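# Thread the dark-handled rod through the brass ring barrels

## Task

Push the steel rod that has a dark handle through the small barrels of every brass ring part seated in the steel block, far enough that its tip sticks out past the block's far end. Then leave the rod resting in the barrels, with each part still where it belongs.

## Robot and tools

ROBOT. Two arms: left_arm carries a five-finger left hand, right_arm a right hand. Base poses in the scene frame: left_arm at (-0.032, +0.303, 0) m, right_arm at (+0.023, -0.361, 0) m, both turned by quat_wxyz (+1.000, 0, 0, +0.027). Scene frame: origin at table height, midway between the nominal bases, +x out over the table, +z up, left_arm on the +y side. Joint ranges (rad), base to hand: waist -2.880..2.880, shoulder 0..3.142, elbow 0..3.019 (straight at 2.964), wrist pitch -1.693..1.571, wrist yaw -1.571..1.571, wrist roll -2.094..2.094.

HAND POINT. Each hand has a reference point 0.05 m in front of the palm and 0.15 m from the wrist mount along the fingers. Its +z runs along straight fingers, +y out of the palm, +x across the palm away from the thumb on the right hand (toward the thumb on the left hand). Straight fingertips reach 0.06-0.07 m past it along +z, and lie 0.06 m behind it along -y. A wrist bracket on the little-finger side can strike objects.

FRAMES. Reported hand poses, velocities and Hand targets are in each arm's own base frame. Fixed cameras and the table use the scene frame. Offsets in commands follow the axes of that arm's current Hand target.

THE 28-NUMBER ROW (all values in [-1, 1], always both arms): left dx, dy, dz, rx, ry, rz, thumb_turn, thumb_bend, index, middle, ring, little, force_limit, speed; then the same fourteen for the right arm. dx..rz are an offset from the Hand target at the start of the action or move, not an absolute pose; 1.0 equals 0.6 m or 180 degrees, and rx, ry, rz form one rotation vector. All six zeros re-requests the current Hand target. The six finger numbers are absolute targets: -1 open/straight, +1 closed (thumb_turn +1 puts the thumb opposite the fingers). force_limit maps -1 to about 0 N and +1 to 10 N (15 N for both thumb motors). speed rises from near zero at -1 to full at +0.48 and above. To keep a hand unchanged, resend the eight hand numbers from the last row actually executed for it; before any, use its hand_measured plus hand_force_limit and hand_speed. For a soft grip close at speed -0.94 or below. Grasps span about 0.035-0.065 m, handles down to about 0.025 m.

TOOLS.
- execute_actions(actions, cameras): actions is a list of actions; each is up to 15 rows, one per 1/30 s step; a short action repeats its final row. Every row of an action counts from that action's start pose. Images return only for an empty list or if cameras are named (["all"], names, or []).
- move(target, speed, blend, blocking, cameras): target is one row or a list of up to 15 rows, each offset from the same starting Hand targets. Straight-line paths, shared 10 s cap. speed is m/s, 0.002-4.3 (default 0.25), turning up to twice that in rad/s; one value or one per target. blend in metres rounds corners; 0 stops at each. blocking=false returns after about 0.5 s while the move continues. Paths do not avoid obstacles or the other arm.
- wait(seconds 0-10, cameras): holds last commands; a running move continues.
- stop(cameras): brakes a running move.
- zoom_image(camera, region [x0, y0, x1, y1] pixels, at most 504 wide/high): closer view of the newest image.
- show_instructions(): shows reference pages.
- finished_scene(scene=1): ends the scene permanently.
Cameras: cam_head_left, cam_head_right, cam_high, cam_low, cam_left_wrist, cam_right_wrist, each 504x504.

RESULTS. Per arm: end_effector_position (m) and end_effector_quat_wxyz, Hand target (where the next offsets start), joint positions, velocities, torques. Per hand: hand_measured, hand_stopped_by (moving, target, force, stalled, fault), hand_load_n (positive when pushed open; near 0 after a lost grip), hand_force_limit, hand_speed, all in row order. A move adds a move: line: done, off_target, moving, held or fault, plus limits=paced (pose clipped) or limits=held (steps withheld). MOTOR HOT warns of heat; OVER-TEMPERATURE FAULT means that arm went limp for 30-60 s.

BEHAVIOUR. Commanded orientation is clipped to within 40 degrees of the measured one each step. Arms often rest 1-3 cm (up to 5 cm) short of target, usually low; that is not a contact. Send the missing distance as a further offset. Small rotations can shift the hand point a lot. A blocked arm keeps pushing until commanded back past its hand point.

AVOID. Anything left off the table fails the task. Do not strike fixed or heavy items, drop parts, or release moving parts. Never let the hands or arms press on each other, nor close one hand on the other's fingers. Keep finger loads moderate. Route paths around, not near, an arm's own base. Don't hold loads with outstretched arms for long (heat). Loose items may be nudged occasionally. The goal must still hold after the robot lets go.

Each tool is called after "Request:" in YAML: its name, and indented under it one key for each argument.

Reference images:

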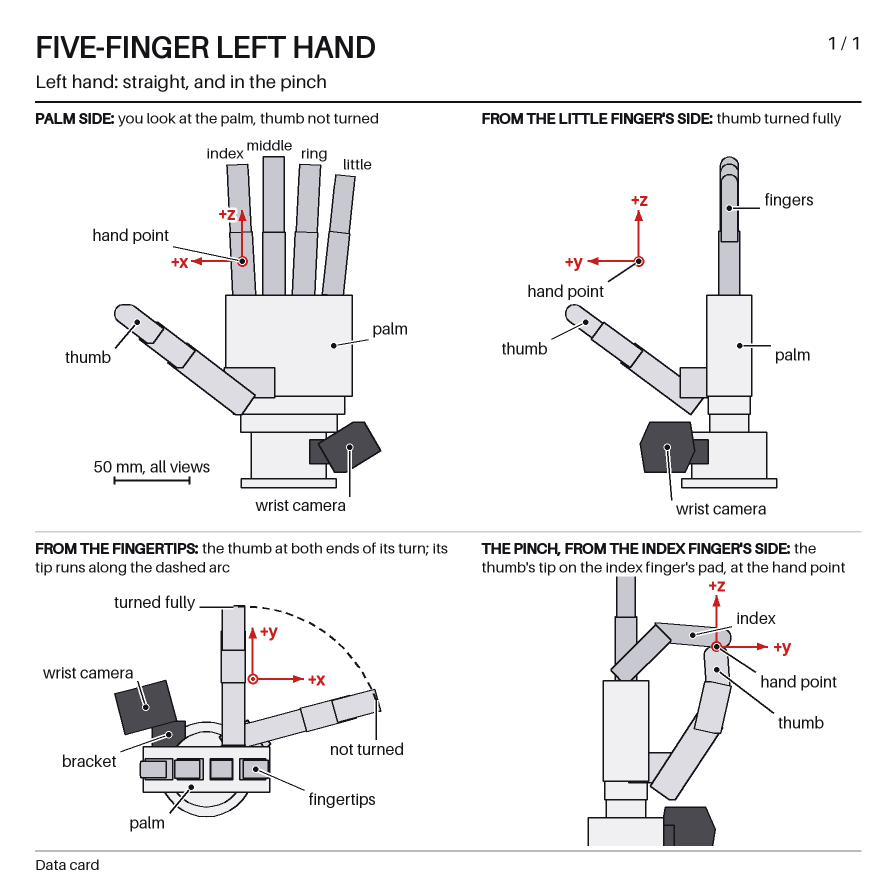

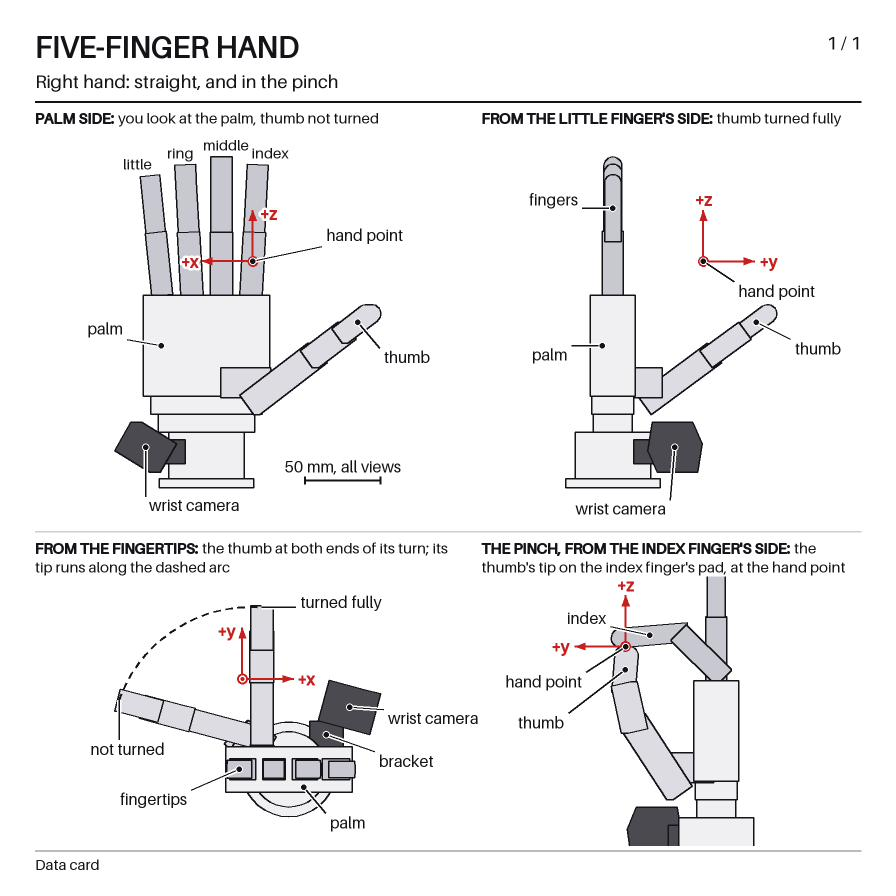

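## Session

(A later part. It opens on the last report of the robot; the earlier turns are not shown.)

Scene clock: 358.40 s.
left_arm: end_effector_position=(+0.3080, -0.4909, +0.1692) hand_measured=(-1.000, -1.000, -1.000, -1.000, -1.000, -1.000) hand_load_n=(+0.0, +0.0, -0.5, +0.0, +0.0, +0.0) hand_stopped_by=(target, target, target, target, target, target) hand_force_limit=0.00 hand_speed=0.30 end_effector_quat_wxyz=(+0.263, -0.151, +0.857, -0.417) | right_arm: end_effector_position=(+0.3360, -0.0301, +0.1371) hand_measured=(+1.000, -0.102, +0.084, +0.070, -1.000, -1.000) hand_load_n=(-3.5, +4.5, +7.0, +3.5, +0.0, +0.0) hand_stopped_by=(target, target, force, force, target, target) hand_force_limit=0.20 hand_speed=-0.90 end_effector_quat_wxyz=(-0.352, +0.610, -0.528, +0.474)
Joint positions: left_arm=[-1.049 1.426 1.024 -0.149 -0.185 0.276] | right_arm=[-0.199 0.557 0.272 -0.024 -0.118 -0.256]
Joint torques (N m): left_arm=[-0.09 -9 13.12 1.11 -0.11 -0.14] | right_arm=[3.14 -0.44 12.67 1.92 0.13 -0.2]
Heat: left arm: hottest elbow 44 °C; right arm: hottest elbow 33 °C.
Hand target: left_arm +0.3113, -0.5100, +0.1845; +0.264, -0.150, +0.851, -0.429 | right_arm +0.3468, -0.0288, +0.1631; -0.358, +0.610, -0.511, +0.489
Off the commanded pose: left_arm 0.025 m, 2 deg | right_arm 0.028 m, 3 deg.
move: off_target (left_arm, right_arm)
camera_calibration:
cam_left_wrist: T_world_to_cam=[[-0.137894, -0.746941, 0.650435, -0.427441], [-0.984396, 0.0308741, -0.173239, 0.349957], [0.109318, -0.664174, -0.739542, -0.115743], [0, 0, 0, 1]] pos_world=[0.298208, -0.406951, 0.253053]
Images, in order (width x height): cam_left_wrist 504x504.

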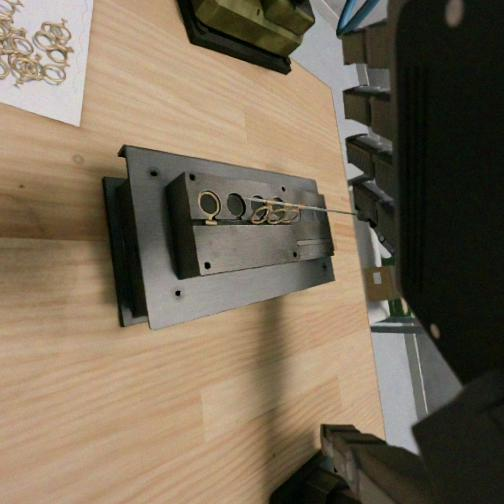

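Request:
move:
  target: [0,0,0,0,0,0,-1,-1,-1,-1,-1,-1,0.0,0.3,-0.0014,0.0121,0.0190,0.00256,-0.01041,-0.00296,1,-0.1,0.2,0.2,-1,-1,0.2,-0.9]
  speed: 0.03
  cameras: ["cam_left_wrist"]

Request:
zoom_image:
  camera: "cam_left_wrist"
  region: [210, 180, 310, 240]

Request:
zoom_image:
  camera: "cam_left_wrist"
  region: [290, 180, 390, 240]

Scene clock: 361.70 s.
left_arm: end_effector_position=(+0.3080, -0.4909, +0.1692) hand_measured=(-1.000, -1.000, -1.000, -1.000, -1.000, -1.000) hand_load_n=(+0.0, +0.0, +0.0, -0.5, +0.0, +0.0) hand_stopped_by=(target, target, target, target, target, target) hand_force_limit=0.00 hand_speed=0.30 end_effector_quat_wxyz=(+0.263, -0.151, +0.857, -0.417) | right_arm: end_effector_position=(+0.3426, -0.0227, +0.1303) hand_measured=(+1.000, -0.102, +0.084, +0.070, -1.000, -1.000) hand_load_n=(-3.0, +4.0, +5.5, +3.0, +0.0, +0.0) hand_stopped_by=(target, target, force, force, target, target) hand_force_limit=0.20 hand_speed=-0.90 end_effector_quat_wxyz=(-0.364, +0.626, -0.513, +0.461)
Joint positions: left_arm=[-1.049 1.426 1.024 -0.149 -0.185 0.276] | right_arm=[-0.2 0.614 0.272 0.022 -0.172 -0.273]
Joint torques (N m): left_arm=[0.03 -9 13.12 1.1 -0.11 -0.15] | right_arm=[0.79 -0.44 11.86 3 -0.19 -0.21]
Heat: left arm: hottest elbow 44 °C; right arm: hottest elbow 33 °C.
Hand target: left_arm +0.3113, -0.5100, +0.1845; +0.264, -0.150, +0.851, -0.429 | right_arm +0.3558, -0.0303, +0.1531; -0.367, +0.618, -0.501, +0.482
Off the commanded pose: left_arm 0.025 m, 2 deg | right_arm 0.027 m, 3 deg.
move: off_target (left_arm, right_arm)
camera_calibration:
cam_left_wrist: T_world_to_cam=[[-0.137894, -0.746941, 0.650435, -0.427441], [-0.984396, 0.0308741, -0.173239, 0.349957], [0.109318, -0.664174, -0.739542, -0.115743], [0, 0, 0, 1]] pos_world=[0.298208, -0.406951, 0.253053]
Images, in order (width x height): cam_left_wrist 504x504.

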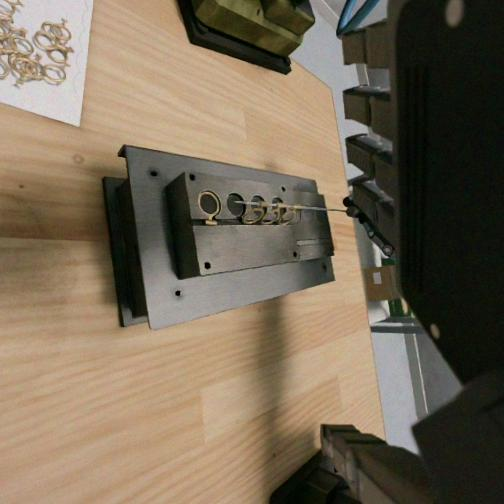

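Scaled by 5.040 from the camera's 504x504 image, which has a finer 720x720 frame.

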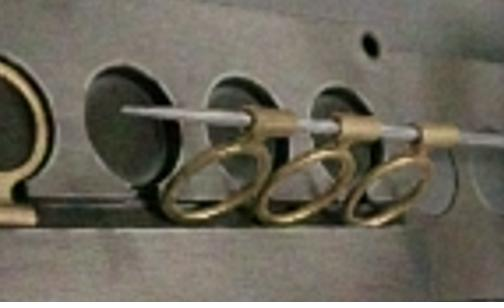

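Scaled by 5.040 from the camera's 504x504 image, which has a finer 720x720 frame.

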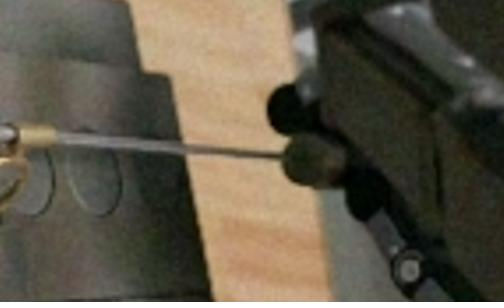

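Request:
move:
  target: [0,0,0,0,0,0,-1,-1,-1,-1,-1,-1,0.0,0.3,0.00673,-0.01525,0.0094,-0.0021,0.01184,-0.02261,1,-0.1,0.2,0.2,-1,-1,0.2,-0.9]
  speed: 0.02
  cameras: ["cam_left_wrist"]

Request:
zoom_image:
  camera: "cam_left_wrist"
  region: [210, 180, 310, 240]

Request:
zoom_image:
  camera: "cam_left_wrist"
  region: [290, 180, 390, 240]

Scene clock: 366.67 s.
left_arm: end_effector_position=(+0.3080, -0.4909, +0.1692) hand_measured=(-1.000, -1.000, -1.000, -1.000, -1.000, -1.000) hand_load_n=(-0.5, +0.0, +0.0, +0.0, +0.0, +0.0) hand_stopped_by=(target, target, target, target, target, target) hand_force_limit=0.00 hand_speed=0.30 end_effector_quat_wxyz=(+0.263, -0.151, +0.857, -0.417) | right_arm: end_effector_position=(+0.3476, -0.0332, +0.1338) hand_measured=(+1.000, -0.102, +0.084, +0.070, -1.000, -1.000) hand_load_n=(-2.5, +3.5, +5.0, +3.0, +0.0, +0.0) hand_stopped_by=(target, target, force, force, target, target) hand_force_limit=0.20 hand_speed=-0.90 end_effector_quat_wxyz=(-0.329, +0.632, -0.506, +0.486)
Joint positions: left_arm=[-1.049 1.426 1.024 -0.149 -0.185 0.276] | right_arm=[-0.169 0.629 0.289 0.022 -0.086 -0.328]
Joint torques (N m): left_arm=[-0.03 -9 13.14 1.11 -0.11 -0.14] | right_arm=[3.25 -0.38 12.52 2.93 0.13 -0.2]
Heat: left arm: hottest elbow 44 °C; right arm: hottest elbow 34 °C.
Hand target: left_arm +0.3113, -0.5100, +0.1845; +0.264, -0.150, +0.851, -0.429 | right_arm +0.3638, -0.0323, +0.1610; -0.338, +0.628, -0.487, +0.505
Off the commanded pose: left_arm 0.025 m, 2 deg | right_arm 0.032 m, 3 deg.
move: off_target (left_arm, right_arm)
camera_calibration:
cam_left_wrist: T_world_to_cam=[[-0.137894, -0.746941, 0.650435, -0.427441], [-0.984396, 0.0308741, -0.173239, 0.349957], [0.109318, -0.664174, -0.739542, -0.115743], [0, 0, 0, 1]] pos_world=[0.298208, -0.406951, 0.253053]
Images, in order (width x height): cam_left_wrist 504x504.

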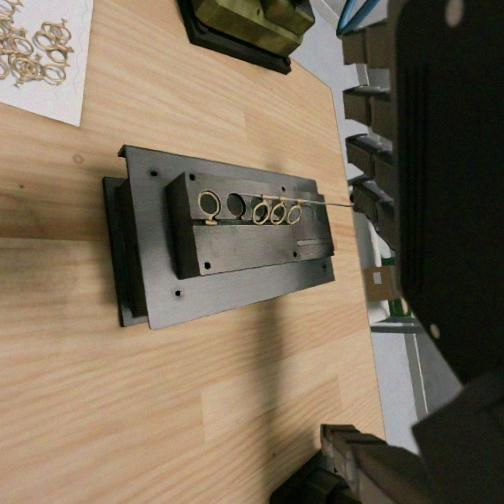

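Scaled by 5.040 from the camera's 504x504 image, which has a finer 720x720 frame.

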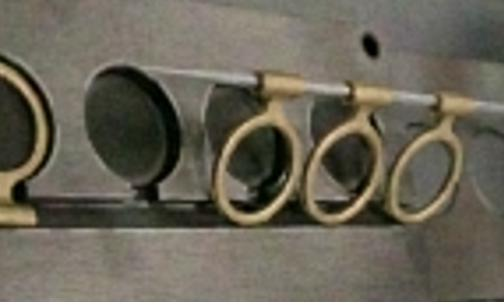

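Scaled by 5.040 from the camera's 504x504 image, which has a finer 720x720 frame.

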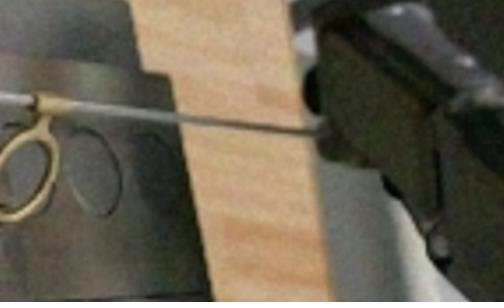

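Request:
move:
  target: [0,0,0,0,0,0,-1,-1,-1,-1,-1,-1,0.0,0.3,-0.0134,-0.0177,-0.00475,0,0,0,1,-0.1,0.2,0.2,-1,-1,0.2,-0.9]
  speed: 0.02
  cameras: ["cam_left_wrist"]

Request:
zoom_image:
  camera: "cam_left_wrist"
  region: [210, 170, 310, 230]

Request:
zoom_image:
  camera: "cam_left_wrist"
  region: [290, 170, 390, 230]

Scene clock: 370.77 s.
left_arm: end_effector_position=(+0.3080, -0.4909, +0.1692) hand_measured=(-1.000, -1.000, -1.000, -1.000, -1.000, -1.000) hand_load_n=(+0.0, +0.0, +0.0, -0.5, +0.0, +0.0) hand_stopped_by=(target, target, target, target, target, target) hand_force_limit=0.00 hand_speed=0.30 end_effector_quat_wxyz=(+0.263, -0.151, +0.857, -0.417) | right_arm: end_effector_position=(+0.3525, -0.0247, +0.1422) hand_measured=(+1.000, -0.102, +0.084, +0.070, -1.000, -1.000) hand_load_n=(-2.5, +3.5, +4.5, +2.5, +0.0, +0.0) hand_stopped_by=(target, target, force, force, target, target) hand_force_limit=0.20 hand_speed=-0.90 end_effector_quat_wxyz=(-0.327, +0.634, -0.499, +0.492)
Joint positions: left_arm=[-1.049 1.426 1.024 -0.149 -0.185 0.276] | right_arm=[-0.114 0.629 0.306 0.017 -0.033 -0.328]
Joint torques (N m): left_arm=[-0.09 -9 13.14 1.1 -0.11 -0.14] | right_arm=[3.37 -1.73 12.55 1.85 0.17 -0.04]
Heat: left arm: hottest elbow 44 °C; right arm: hottest elbow 34 °C.
Hand target: left_arm +0.3113, -0.5100, +0.1845; +0.264, -0.150, +0.851, -0.429 | right_arm +0.3638, -0.0213, +0.1691; -0.338, +0.628, -0.487, +0.505
Off the commanded pose: left_arm 0.025 m, 2 deg | right_arm 0.029 m, 2 deg.
move: off_target (left_arm, right_arm)
camera_calibration:
cam_left_wrist: T_world_to_cam=[[-0.137894, -0.746941, 0.650435, -0.427441], [-0.984396, 0.0308741, -0.173239, 0.349957], [0.109318, -0.664174, -0.739542, -0.115743], [0, 0, 0, 1]] pos_world=[0.298208, -0.406951, 0.253053]
Images, in order (width x height): cam_left_wrist 504x504.

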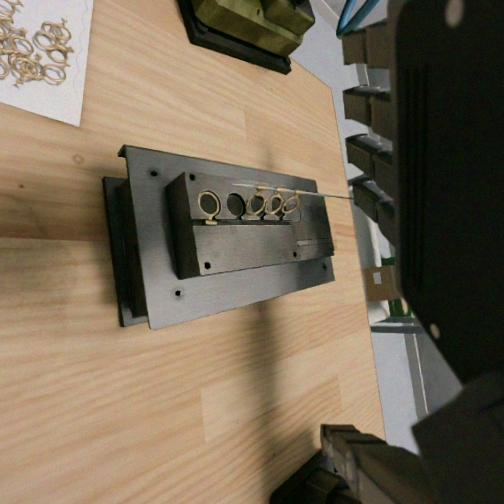

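Scaled by 5.040 from the camera's 504x504 image, which has a finer 720x720 frame.

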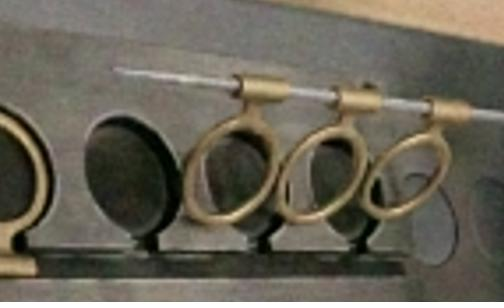

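Scaled by 5.040 from the camera's 504x504 image, which has a finer 720x720 frame.

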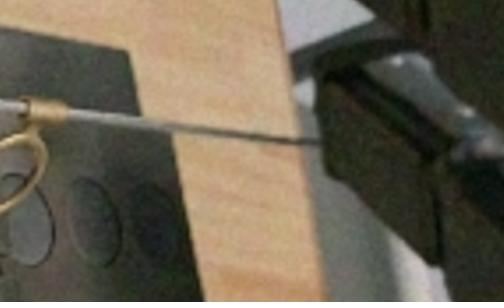

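Request:
move:
  target: [0,0,0,0,0,0,-1,-1,-1,-1,-1,-1,0.0,0.3,-0.00637,0.01042,-0.00562,0,0,0,1,-0.1,0.2,0.2,-1,-1,0.2,-0.9]
  speed: 0.02
  cameras: ["cam_left_wrist"]

Request:
zoom_image:
  camera: "cam_left_wrist"
  region: [210, 170, 310, 230]

Request:
zoom_image:
  camera: "cam_left_wrist"
  region: [290, 170, 390, 230]

Scene clock: 372.47 s.
left_arm: end_effector_position=(+0.3080, -0.4909, +0.1692) hand_measured=(-1.000, -1.000, -1.000, -1.000, -1.000, -1.000) hand_load_n=(-0.5, +0.0, +0.0, +0.0, -0.5, +0.0) hand_stopped_by=(target, target, target, target, target, target) hand_force_limit=0.00 hand_speed=0.30 end_effector_quat_wxyz=(+0.263, -0.151, +0.857, -0.417) | right_arm: end_effector_position=(+0.3525, -0.0232, +0.1459) hand_measured=(+1.000, -0.102, +0.084, +0.070, -1.000, -1.000) hand_load_n=(-2.5, +3.5, +5.0, +2.5, +0.0, +0.0) hand_stopped_by=(target, target, force, force, target, target) hand_force_limit=0.20 hand_speed=-0.90 end_effector_quat_wxyz=(-0.329, +0.632, -0.496, +0.496)
Joint positions: left_arm=[-1.049 1.426 1.024 -0.149 -0.185 0.276] | right_arm=[-0.106 0.618 0.306 0.017 -0.025 -0.328]
Joint torques (N m): left_arm=[-0.03 -8.94 13.14 1.1 -0.11 -0.14] | right_arm=[3.31 -1.9 11.03 2.24 0.16 -0.01]
Heat: left arm: hottest elbow 44 °C; right arm: hottest elbow 34 °C.
Hand target: left_arm +0.3113, -0.5100, +0.1845; +0.264, -0.150, +0.851, -0.429 | right_arm +0.3588, -0.0192, +0.1631; -0.338, +0.628, -0.487, +0.505
Off the commanded pose: left_arm 0.025 m, 2 deg | right_arm 0.019 m, 2 deg.
move: off_target (left_arm, right_arm)
camera_calibration:
cam_left_wrist: T_world_to_cam=[[-0.137894, -0.746941, 0.650435, -0.427441], [-0.984396, 0.0308741, -0.173239, 0.349957], [0.109318, -0.664174, -0.739542, -0.115743], [0, 0, 0, 1]] pos_world=[0.298208, -0.406951, 0.253053]
Images, in order (width x height): cam_left_wrist 504x504.

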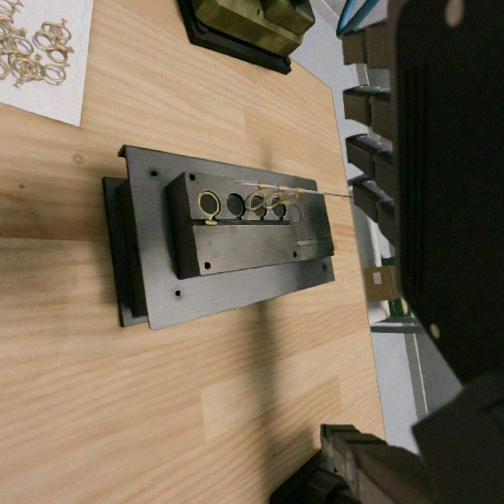

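Scaled by 5.040 from the camera's 504x504 image, which has a finer 720x720 frame.

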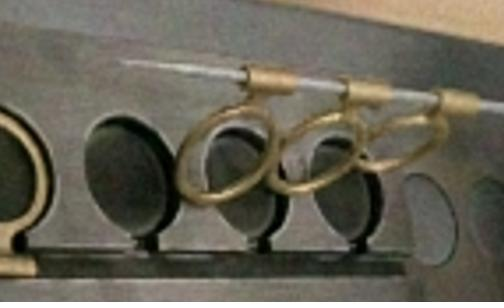

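Scaled by 5.040 from the camera's 504x504 image, which has a finer 720x720 frame.

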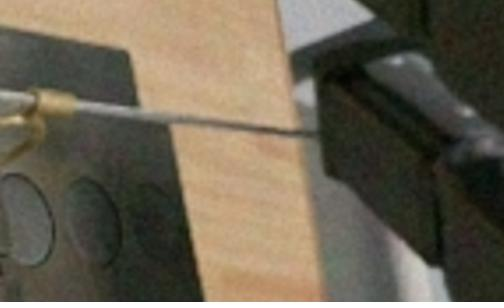

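Request:
move:
  target: [0,0,0,0,0,0,-1,-1,-1,-1,-1,-1,0.0,0.3,-0.00337,0.0141,-0.00062,0,0,0,1,-0.1,0.2,0.2,-1,-1,0.2,-0.9]
  speed: 0.02
  cameras: ["cam_left_wrist"]

Request:
zoom_image:
  camera: "cam_left_wrist"
  region: [210, 170, 310, 230]

Request:
zoom_image:
  camera: "cam_left_wrist"
  region: [290, 170, 390, 230]

Scene clock: 373.37 s.
left_arm: end_effector_position=(+0.3080, -0.4909, +0.1692) hand_measured=(-1.000, -1.000, -1.000, -1.000, -1.000, -1.000) hand_load_n=(+0.0, +0.0, +0.0, +0.0, +0.0, +0.0) hand_stopped_by=(target, target, target, target, target, target) hand_force_limit=0.00 hand_speed=0.30 end_effector_quat_wxyz=(+0.263, -0.151, +0.857, -0.417) | right_arm: end_effector_position=(+0.3525, -0.0233, +0.1463) hand_measured=(+1.000, -0.102, +0.084, +0.070, -1.000, -1.000) hand_load_n=(-2.5, +3.5, +5.0, +3.0, +0.0, +0.0) hand_stopped_by=(target, target, force, force, target, target) hand_force_limit=0.20 hand_speed=-0.90 end_effector_quat_wxyz=(-0.329, +0.632, -0.496, +0.497)
Joint positions: left_arm=[-1.049 1.426 1.024 -0.149 -0.185 0.276] | right_arm=[-0.106 0.617 0.306 0.017 -0.025 -0.328]
Joint torques (N m): left_arm=[-0.03 -8.88 13.11 1.11 -0.11 -0.14] | right_arm=[2.84 -1.67 9.25 3.08 0.01 -0.03]
Heat: left arm: hottest elbow 44 °C; right arm: hottest elbow 34 °C.
Hand target: left_arm +0.3113, -0.5100, +0.1845; +0.264, -0.150, +0.851, -0.429 | right_arm +0.3561, -0.0198, +0.1548; -0.338, +0.628, -0.487, +0.505
Off the commanded pose: left_arm 0.025 m, 2 deg | right_arm 0.010 m, 2 deg.
move: off_target (left_arm)
camera_calibration:
cam_left_wrist: T_world_to_cam=[[-0.137894, -0.746941, 0.650435, -0.427441], [-0.984396, 0.0308741, -0.173239, 0.349957], [0.109318, -0.664174, -0.739542, -0.115743], [0, 0, 0, 1]] pos_world=[0.298208, -0.406951, 0.253053]
Images, in order (width x height): cam_left_wrist 504x504.

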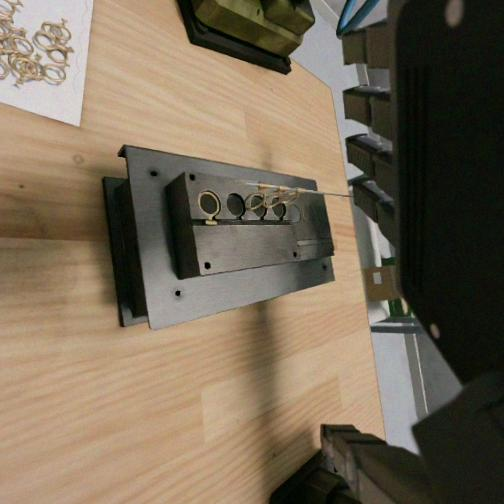

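Scaled by 5.040 from the camera's 504x504 image, which has a finer 720x720 frame.

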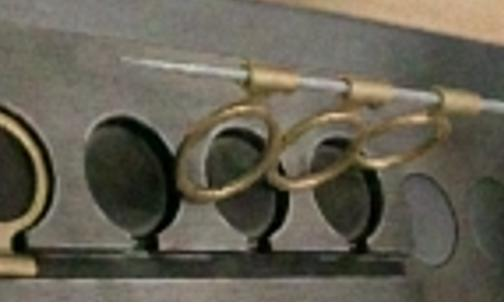

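Scaled by 5.040 from the camera's 504x504 image, which has a finer 720x720 frame.

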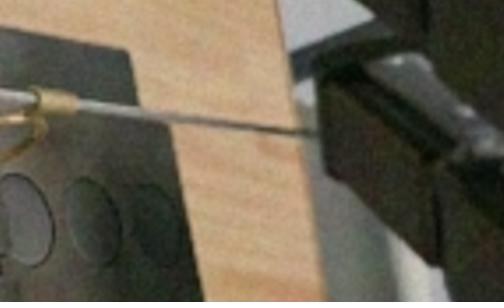

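Request:
move:
  target: [0,0,0,0,0,0,-1,-1,-1,-1,-1,-1,0.0,0.3,-0.00313,0.0105,-0.00218,0,0,0,1,-0.1,0.2,0.2,-1,-1,0.2,-0.9]
  speed: 0.02
  cameras: []

Scene clock: 374.50 s.
left_arm: end_effector_position=(+0.3080, -0.4909, +0.1692) hand_measured=(-1.000, -1.000, -1.000, -1.000, -1.000, -1.000) hand_load_n=(+0.0, +0.0, +0.0, +0.0, +0.0, +0.0) hand_stopped_by=(target, target, target, target, target, target) hand_force_limit=0.00 hand_speed=0.30 end_effector_quat_wxyz=(+0.263, -0.151, +0.857, -0.417) | right_arm: end_effector_position=(+0.3514, -0.0232, +0.1441) hand_measured=(+1.000, -0.102, +0.084, +0.070, -1.000, -1.000) hand_load_n=(-2.5, +3.5, +4.5, +2.0, +0.0, +0.0) hand_stopped_by=(target, target, force, force, target, target) hand_force_limit=0.20 hand_speed=-0.90 end_effector_quat_wxyz=(-0.330, +0.630, -0.494, +0.499)
Joint positions: left_arm=[-1.049 1.426 1.024 -0.149 -0.185 0.276] | right_arm=[-0.106 0.613 0.294 0.031 -0.025 -0.328]
Joint torques (N m): left_arm=[-0.03 -8.94 13.14 1.11 -0.11 -0.14] | right_arm=[2.78 -1.9 8.73 3.03 -0.07 -0.06]
Heat: left arm: hottest elbow 44 °C; right arm: hottest elbow 34 °C.
Hand target: left_arm +0.3113, -0.5100, +0.1845; +0.264, -0.150, +0.851, -0.429 | right_arm +0.3531, -0.0198, +0.1487; -0.338, +0.628, -0.487, +0.505
Off the commanded pose: left_arm 0.025 m, 2 deg | right_arm 0.006 m, 1 deg.
move: off_target (left_arm)
No camera images: "cameras" was empty.

Request:
move:
  target: [0,0,0,0,0,0,-1,-1,-1,-1,-1,-1,0.0,0.3,-0.00318,0.0114,-0.0054,0,0,0,1,-0.1,0.2,0.2,-1,-1,0.2,-0.9]
  speed: 0.02
  cameras: ["cam_left_wrist"]

Request:
zoom_image:
  camera: "cam_left_wrist"
  region: [210, 175, 310, 235]

Request:
zoom_image:
  camera: "cam_left_wrist"
  region: [290, 175, 390, 235]

Scene clock: 375.53 s.
left_arm: end_effector_position=(+0.3080, -0.4909, +0.1692) hand_measured=(-1.000, -1.000, -1.000, -1.000, -1.000, -1.000) hand_load_n=(+0.0, +0.0, +0.0, +0.0, +0.0, +0.0) hand_stopped_by=(target, target, target, target, target, target) hand_force_limit=0.00 hand_speed=0.30 end_effector_quat_wxyz=(+0.263, -0.151, +0.857, -0.417) | right_arm: end_effector_position=(+0.3465, -0.0224, +0.1383) hand_measured=(+1.000, -0.100, +0.084, +0.070, -1.000, -1.000) hand_load_n=(-1.0, +2.5, +2.5, +1.5, +0.0, +0.0) hand_stopped_by=(target, target, force, force, target, target) hand_force_limit=0.20 hand_speed=-0.90 end_effector_quat_wxyz=(-0.331, +0.631, -0.494, +0.499)
Joint positions: left_arm=[-1.049 1.426 1.024 -0.149 -0.185 0.276] | right_arm=[-0.106 0.595 0.274 0.035 -0.026 -0.328]
Joint torques (N m): left_arm=[-0.03 -9 13.15 1.13 -0.11 -0.14] | right_arm=[2.43 -1.38 8.76 3.04 -0.12 -0.05]
Heat: left arm: hottest elbow 44 °C; right arm: hottest elbow 34 °C.
Hand target: left_arm +0.3113, -0.5100, +0.1845; +0.264, -0.150, +0.851, -0.429 | right_arm +0.3481, -0.0198, +0.1428; -0.338, +0.628, -0.487, +0.505
Off the commanded pose: left_arm 0.025 m, 2 deg | right_arm 0.005 m, 1 deg.
move: off_target (left_arm)
camera_calibration:
cam_left_wrist: T_world_to_cam=[[-0.137894, -0.746941, 0.650435, -0.427441], [-0.984396, 0.0308741, -0.173239, 0.349957], [0.109318, -0.664174, -0.739542, -0.115743], [0, 0, 0, 1]] pos_world=[0.298208, -0.406951, 0.253053]
Images, in order (width x height): cam_left_wrist 504x504.

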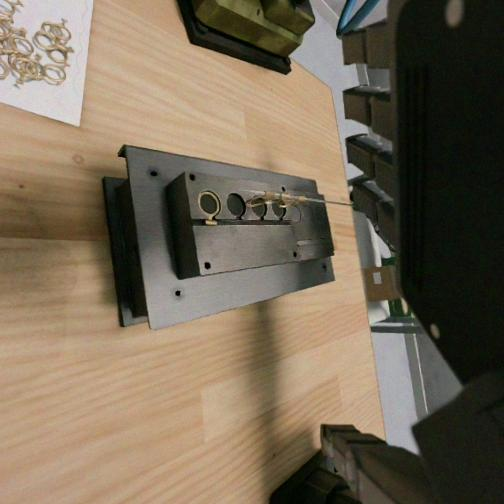

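Scaled by 5.040 from the camera's 504x504 image, which has a finer 720x720 frame.

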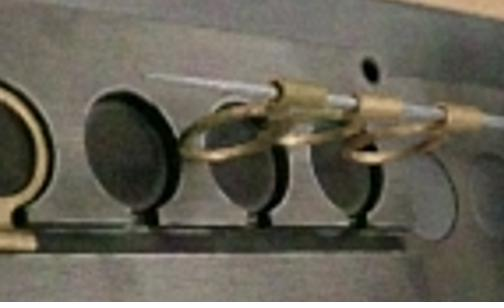

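Scaled by 5.040 from the camera's 504x504 image, which has a finer 720x720 frame.

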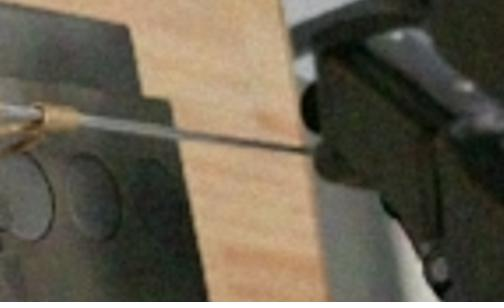

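Request:
zoom_image:
  camera: "cam_left_wrist"
  region: [225, 180, 315, 230]

Request:
wait:
  seconds: 0.1
  cameras: ["cam_left_wrist","cam_right_wrist"]

Request:
zoom_image:
  camera: "cam_left_wrist"
  region: [225, 180, 315, 230]

Request:
zoom_image:
  camera: "cam_right_wrist"
  region: [150, 120, 360, 290]

Scaled by 5.600 from the camera's 504x504 image, which has a finer 720x720 frame.

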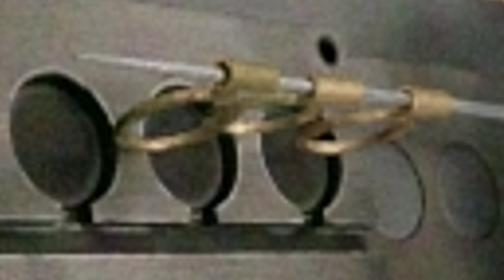

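Scene clock: 377.80 s.
left_arm: end_effector_position=(+0.3080, -0.4909, +0.1692) hand_measured=(-1.000, -1.000, -1.000, -1.000, -1.000, -1.000) hand_load_n=(+0.0, +0.0, -0.5, +0.0, +0.0, +0.0) hand_stopped_by=(target, target, target, target, target, target) hand_force_limit=0.00 hand_speed=0.30 end_effector_quat_wxyz=(+0.263, -0.151, +0.857, -0.417) | right_arm: end_effector_position=(+0.3465, -0.0224, +0.1383) hand_measured=(+1.000, -0.100, +0.084, +0.070, -1.000, -1.000) hand_load_n=(-1.5, +2.5, +3.0, +2.0, +0.0, +0.0) hand_stopped_by=(target, target, force, force, target, target) hand_force_limit=0.20 hand_speed=-0.90 end_effector_quat_wxyz=(-0.331, +0.631, -0.494, +0.499)
Joint positions: left_arm=[-1.049 1.426 1.024 -0.149 -0.185 0.276] | right_arm=[-0.106 0.595 0.274 0.035 -0.026 -0.328]
Joint torques (N m): left_arm=[-0.09 -8.94 13.12 1.11 -0.11 -0.14] | right_arm=[2.49 -1.49 8.69 3.02 -0.13 -0.06]
Heat: left arm: hottest elbow 44 °C; right arm: hottest elbow 34 °C.
Hand target: left_arm +0.3113, -0.5100, +0.1845; +0.264, -0.150, +0.851, -0.429 | right_arm +0.3481, -0.0198, +0.1428; -0.338, +0.628, -0.487, +0.505
Off the commanded pose: left_arm 0.025 m, 2 deg | right_arm 0.005 m, 1 deg.
wait: 0.10 s; at rest from the start
camera_calibration:
cam_left_wrist: T_world_to_cam=[[-0.137894, -0.746941, 0.650435, -0.427441], [-0.984396, 0.0308741, -0.173239, 0.349957], [0.109318, -0.664174, -0.739542, -0.115743], [0, 0, 0, 1]] pos_world=[0.298208, -0.406951, 0.253053]
cam_right_wrist: T_world_to_cam=[[-0.257775, -0.503864, -0.824423, 0.19512], [-0.597348, 0.753759, -0.273902, 0.256792], [0.759426, 0.421863, -0.495282, -0.0730006], [0, 0, 0, 1]] pos_world=[0.25913, -0.0644489, 0.195041]
Images, in order (width x height): cam_left_wrist 504x504, cam_right_wrist 504x504.

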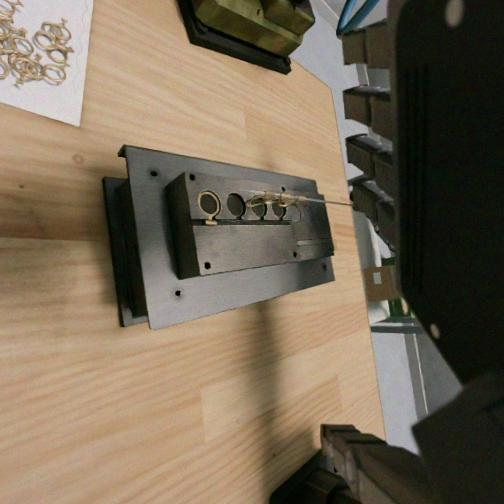

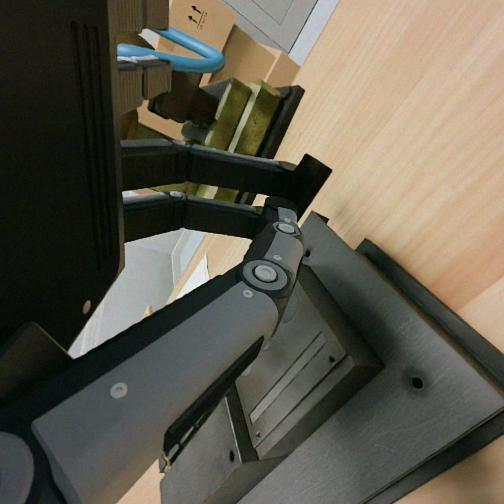

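Scaled by 5.600 from the camera's 504x504 image, which has a finer 720x720 frame.

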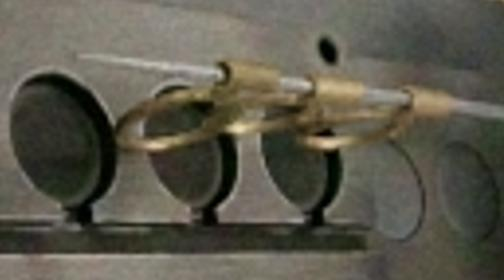

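Scaled by 2.400 from the camera's 504x504 image, which has a finer 720x720 frame.

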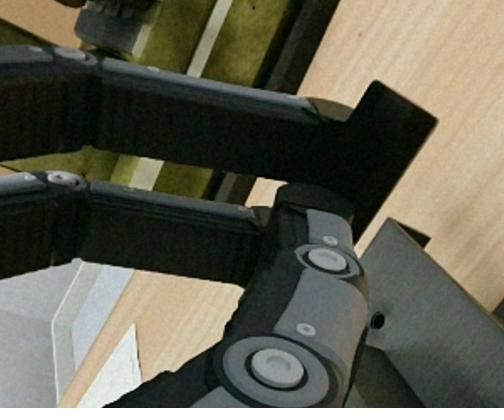

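Request:
move:
  target: [0,0,0,0,0,0,-1,-1,-1,-1,-1,-1,0.0,0.3,0,0,0,0,0,0,1,-0.1,0.25,0.25,-1,-1,0.3,-0.9]
  speed: 0.02
  cameras: ["cam_left_wrist","cam_right_wrist"]

Request:
zoom_image:
  camera: "cam_left_wrist"
  region: [225, 180, 315, 230]

Request:
zoom_image:
  camera: "cam_left_wrist"
  region: [310, 180, 400, 230]

Scene clock: 378.90 s.
left_arm: end_effector_position=(+0.3080, -0.4909, +0.1692) hand_measured=(-1.000, -1.000, -1.000, -1.000, -1.000, -1.000) hand_load_n=(+0.0, +0.0, +0.0, +0.0, +0.0, +0.0) hand_stopped_by=(target, target, target, target, target, target) hand_force_limit=0.00 hand_speed=0.30 end_effector_quat_wxyz=(+0.263, -0.151, +0.857, -0.417) | right_arm: end_effector_position=(+0.3465, -0.0224, +0.1383) hand_measured=(+1.000, -0.102, +0.100, +0.086, -1.000, -1.000) hand_load_n=(-1.5, +6.0, +7.5, +8.5, +0.0, +0.0) hand_stopped_by=(target, target, force, force, target, target) hand_force_limit=0.30 hand_speed=-0.90 end_effector_quat_wxyz=(-0.331, +0.631, -0.494, +0.499)
Joint positions: left_arm=[-1.049 1.426 1.024 -0.149 -0.185 0.276] | right_arm=[-0.106 0.595 0.274 0.035 -0.026 -0.328]
Joint torques (N m): left_arm=[-0.09 -9 13.14 1.11 -0.11 -0.14] | right_arm=[2.61 -1.32 8.72 3.06 -0.13 -0.05]
Heat: left arm: hottest elbow 44 °C; right arm: hottest elbow 34 °C.
Hand target: left_arm +0.3113, -0.5100, +0.1845; +0.264, -0.150, +0.851, -0.429 | right_arm +0.3481, -0.0198, +0.1428; -0.338, +0.628, -0.487, +0.505
Off the commanded pose: left_arm 0.025 m, 2 deg | right_arm 0.005 m, 1 deg.
move: off_target (left_arm)
camera_calibration:
cam_left_wrist: T_world_to_cam=[[-0.137894, -0.746941, 0.650435, -0.427441], [-0.984396, 0.0308741, -0.173239, 0.349957], [0.109318, -0.664174, -0.739542, -0.115743], [0, 0, 0, 1]] pos_world=[0.298208, -0.406951, 0.253053]
cam_right_wrist: T_world_to_cam=[[-0.257775, -0.503864, -0.824423, 0.19512], [-0.597348, 0.753759, -0.273902, 0.256792], [0.759426, 0.421863, -0.495282, -0.0730006], [0, 0, 0, 1]] pos_world=[0.25913, -0.0644489, 0.195041]
Images, in order (width x height): cam_left_wrist 504x504, cam_right_wrist 504x504.

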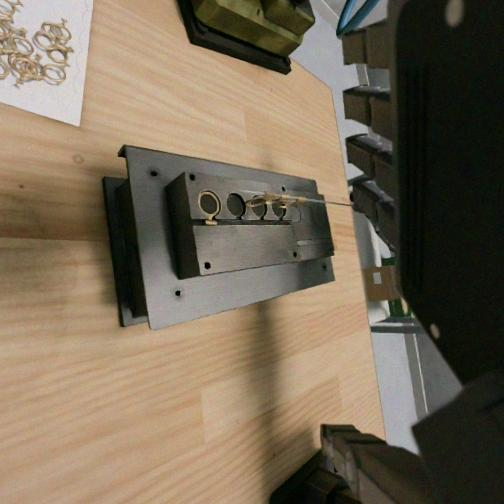

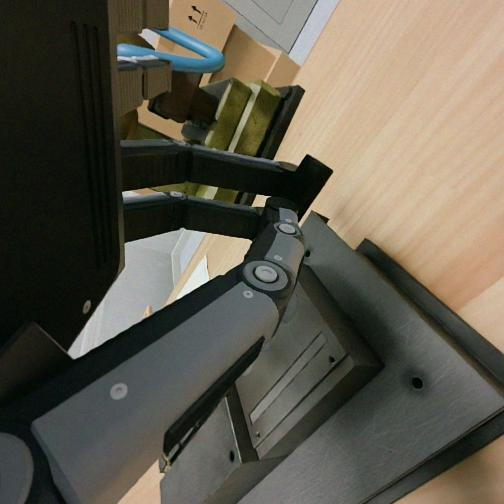

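Scaled by 5.600 from the camera's 504x504 image, which has a finer 720x720 frame.

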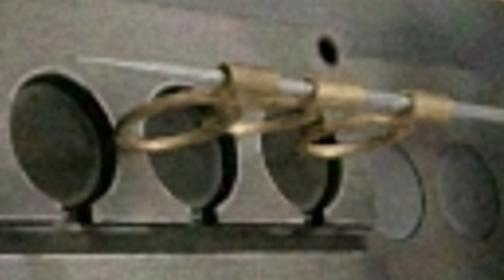

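Scaled by 5.600 from the camera's 504x504 image, which has a finer 720x720 frame.

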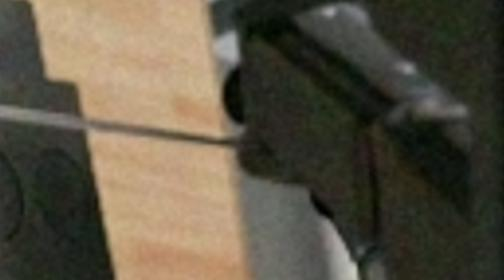

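Request:
zoom_image:
  camera: "cam_left_wrist"
  region: [235, 182, 275, 212]

Request:
zoom_image:
  camera: "cam_left_wrist"
  region: [270, 182, 310, 212]

Scaled by 12.600 from the camera's 504x504 image, which has a finer 720x720 frame.

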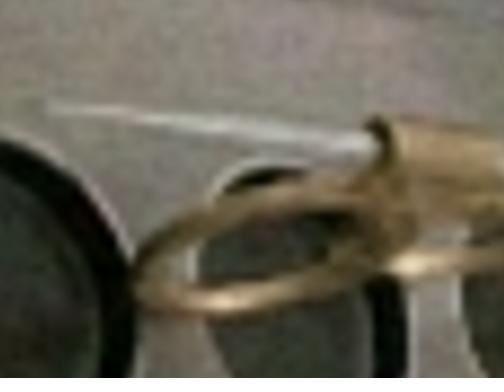

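Scaled by 12.600 from the camera's 504x504 image, which has a finer 720x720 frame.

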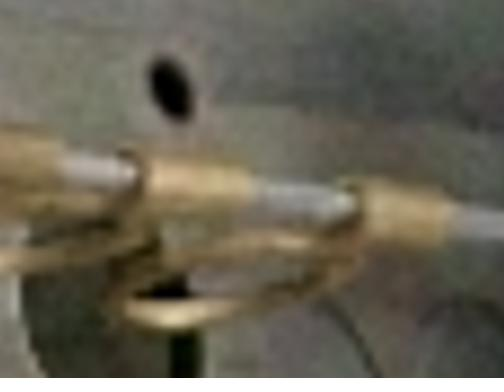

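Request:
wait:
  seconds: 0
  cameras: ["cam_high","cam_low","cam_head_left","cam_head_right"]

Request:
zoom_image:
  camera: "cam_high"
  region: [80, 250, 200, 340]

Request:
zoom_image:
  camera: "cam_low"
  region: [210, 250, 290, 310]

Request:
zoom_image:
  camera: "cam_head_right"
  region: [280, 200, 380, 275]

Scene clock: 380.50 s.
left_arm: end_effector_position=(+0.3080, -0.4909, +0.1692) hand_measured=(-1.000, -1.000, -1.000, -1.000, -1.000, -1.000) hand_load_n=(-0.5, +0.0, +0.0, +0.0, +0.0, +0.0) hand_stopped_by=(target, target, target, target, target, target) hand_force_limit=0.00 hand_speed=0.30 end_effector_quat_wxyz=(+0.263, -0.151, +0.857, -0.417) | right_arm: end_effector_position=(+0.3465, -0.0224, +0.1383) hand_measured=(+1.000, -0.102, +0.100, +0.086, -1.000, -1.000) hand_load_n=(-1.5, +6.0, +7.5, +8.0, +0.0, +0.0) hand_stopped_by=(target, target, force, force, target, target) hand_force_limit=0.30 hand_speed=-0.90 end_effector_quat_wxyz=(-0.331, +0.631, -0.494, +0.499)
Joint positions: left_arm=[-1.049 1.426 1.024 -0.149 -0.185 0.276] | right_arm=[-0.106 0.595 0.274 0.035 -0.026 -0.328]
Joint torques (N m): left_arm=[-0.09 -9 13.12 1.11 -0.11 -0.14] | right_arm=[2.73 -1.44 8.72 3.1 -0.14 -0.04]
Heat: left arm: hottest elbow 44 °C; right arm: hottest elbow 33 °C.
Hand target: left_arm +0.3113, -0.5100, +0.1845; +0.264, -0.150, +0.851, -0.429 | right_arm +0.3481, -0.0198, +0.1428; -0.338, +0.628, -0.487, +0.505
Off the commanded pose: left_arm 0.025 m, 2 deg | right_arm 0.005 m, 1 deg.
Images, in order (width x height): cam_head_left 504x504, cam_head_right 504x504, cam_high 504x504, cam_low 504x504.

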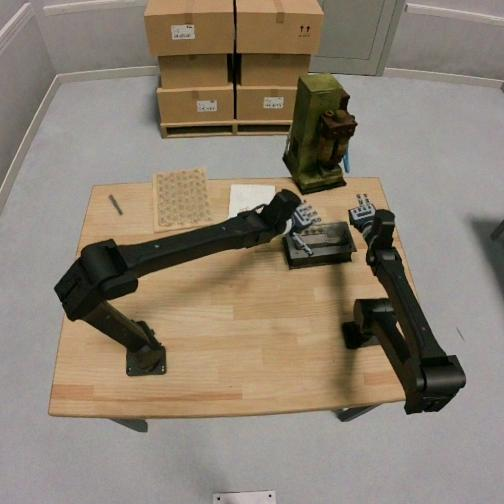

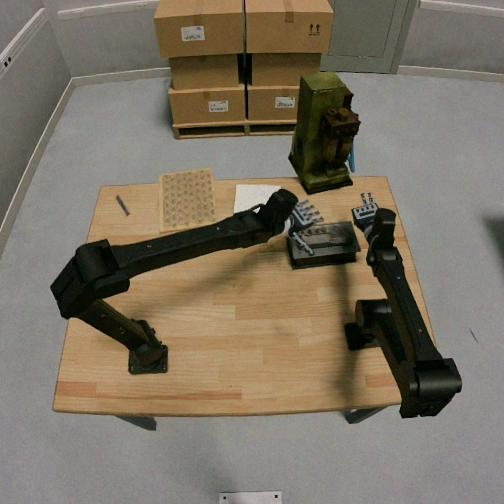

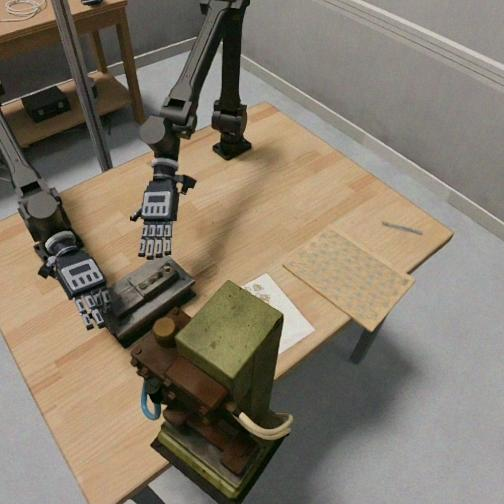

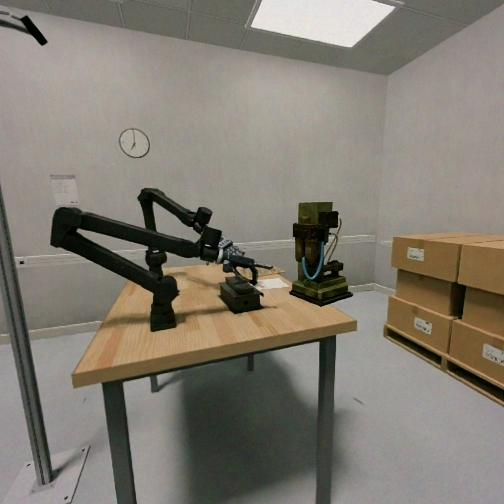

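Scaled by 4.200 from the camera's 504x504 image, which has a finer 720x720 frame.

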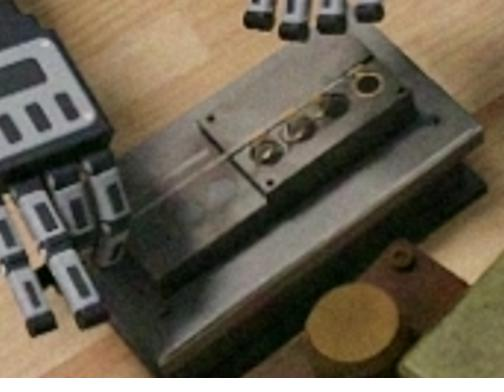

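Scaled by 6.300 from the camera's 504x504 image, which has a finer 720x720 frame.

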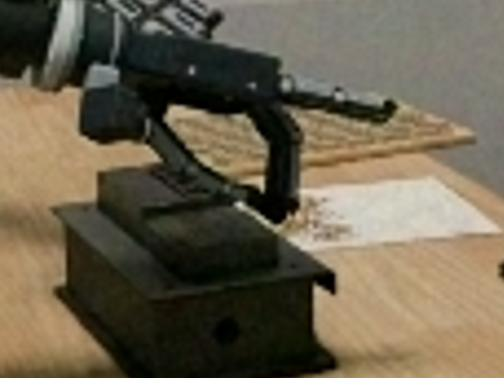

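Scaled by 5.040 from the camera's 504x504 image, which has a finer 720x720 frame.

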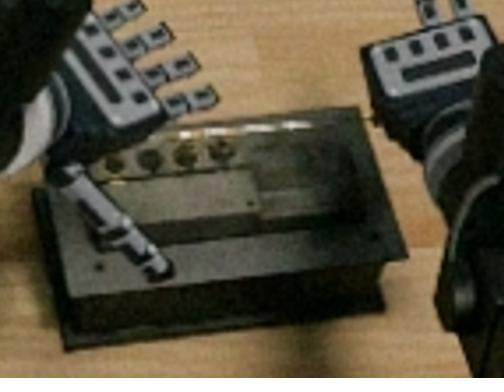

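Request:
execute_actions:
  actions: []
  cameras: ["cam_left_wrist", "cam_right_wrist", "cam_high"]

Scene clock: 382.03 s.
left_arm: end_effector_position=(+0.3080, -0.4909, +0.1692) hand_measured=(-1.000, -1.000, -1.000, -1.000, -1.000, -1.000) hand_load_n=(+0.0, +0.0, +0.0, +0.0, +0.0, +0.0) hand_stopped_by=(target, target, target, target, target, target) hand_force_limit=0.00 hand_speed=0.30 end_effector_quat_wxyz=(+0.263, -0.151, +0.857, -0.417) | right_arm: end_effector_position=(+0.3465, -0.0224, +0.1383) hand_measured=(+1.000, -0.102, +0.100, +0.086, -1.000, -1.000) hand_load_n=(-1.5, +6.0, +7.0, +8.5, +0.0, +0.0) hand_stopped_by=(target, target, force, force, target, target) hand_force_limit=0.30 hand_speed=-0.90 end_effector_quat_wxyz=(-0.331, +0.631, -0.494, +0.499)
Joint positions: left_arm=[-1.049 1.426 1.024 -0.149 -0.185 0.276] | right_arm=[-0.106 0.595 0.274 0.035 -0.026 -0.328]
Joint velocities: within noise
Joint torques (N m): left_arm=[-0.09 -8.94 13.15 1.1 -0.11 -0.14] | right_arm=[2.61 -1.26 8.7 3.1 -0.11 -0.05]
Heat: left arm: hottest elbow 44 °C; right arm: hottest elbow 33 °C.
Hand target: left_arm +0.3113, -0.5100, +0.1845; +0.264, -0.150, +0.851, -0.429 | right_arm +0.3481, -0.0198, +0.1428; -0.338, +0.628, -0.487, +0.505
Off the commanded pose: left_arm 0.025 m, 2 deg | right_arm 0.005 m, 1 deg.
camera_calibration:
cam_left_wrist: T_world_to_cam=[[-0.137894, -0.746941, 0.650435, -0.427441], [-0.984396, 0.0308741, -0.173239, 0.349957], [0.109318, -0.664174, -0.739542, -0.115743], [0, 0, 0, 1]] pos_world=[0.298208, -0.406951, 0.253053]
cam_right_wrist: T_world_to_cam=[[-0.257775, -0.503864, -0.824423, 0.19512], [-0.597348, 0.753759, -0.273902, 0.256792], [0.759426, 0.421863, -0.495282, -0.0730006], [0, 0, 0, 1]] pos_world=[0.25913, -0.0644489, 0.195041]
Images, in order (width x height): cam_high 504x504, cam_left_wrist 504x504, cam_right_wrist 504x504.

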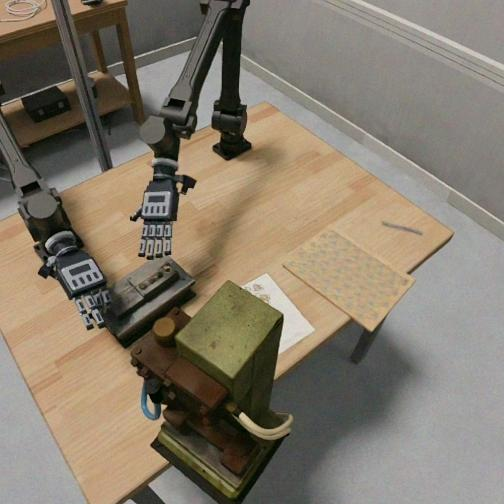

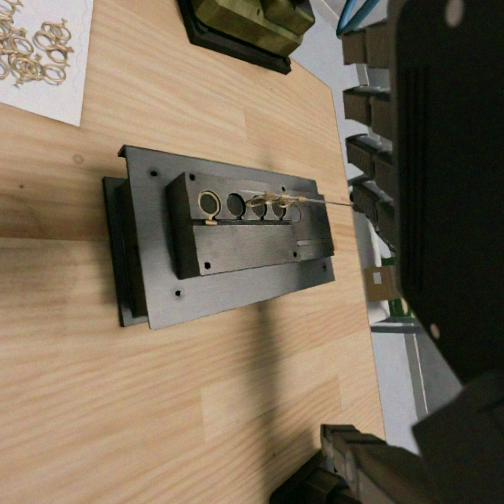

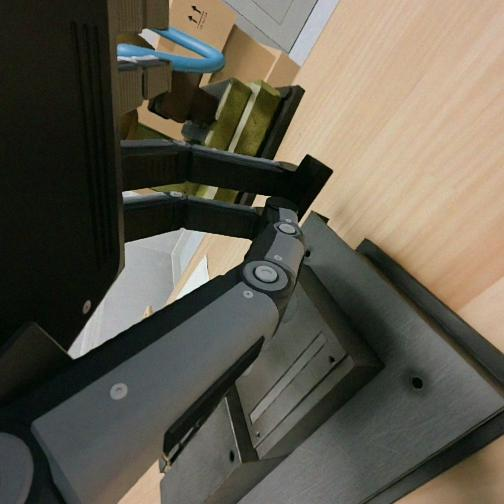

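Request:
zoom_image:
  camera: "cam_left_wrist"
  region: [180, 160, 370, 250]

Request:
zoom_image:
  camera: "cam_high"
  region: [80, 240, 210, 350]

Scaled by 2.653 from the camera's 504x504 image, which has a finer 720x720 frame.

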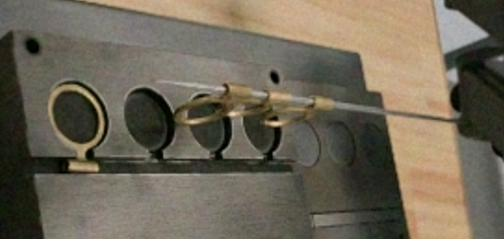

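Scaled by 3.877 from the camera's 504x504 image, which has a finer 720x720 frame.

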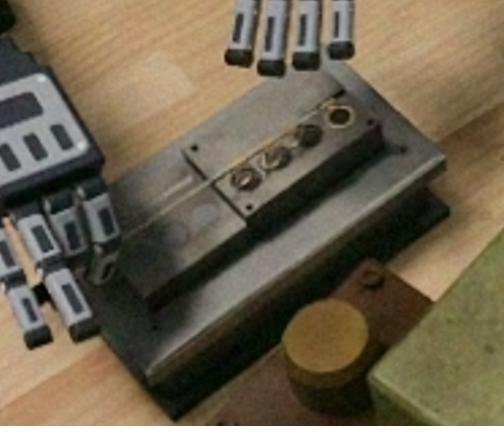

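Request:
zoom_image:
  camera: "cam_high"
  region: [125, 258, 185, 300]

Request:
zoom_image:
  camera: "cam_left_wrist"
  region: [225, 175, 315, 235]

Scaled by 8.400 from the camera's 504x504 image, which has a finer 720x720 frame.

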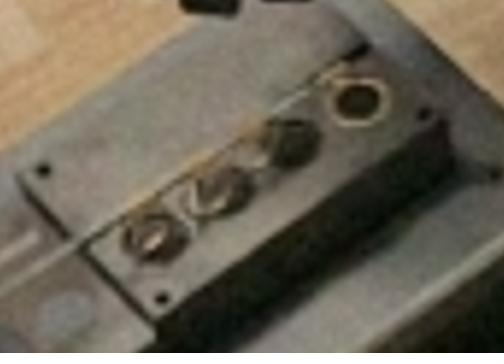

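Scaled by 5.600 from the camera's 504x504 image, which has a finer 720x720 frame.

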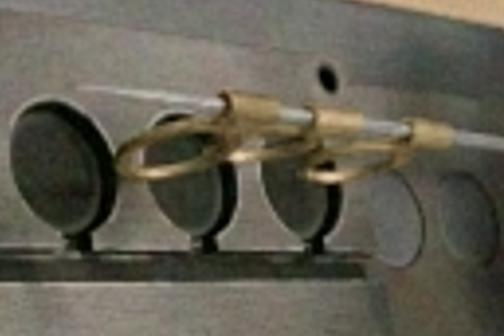

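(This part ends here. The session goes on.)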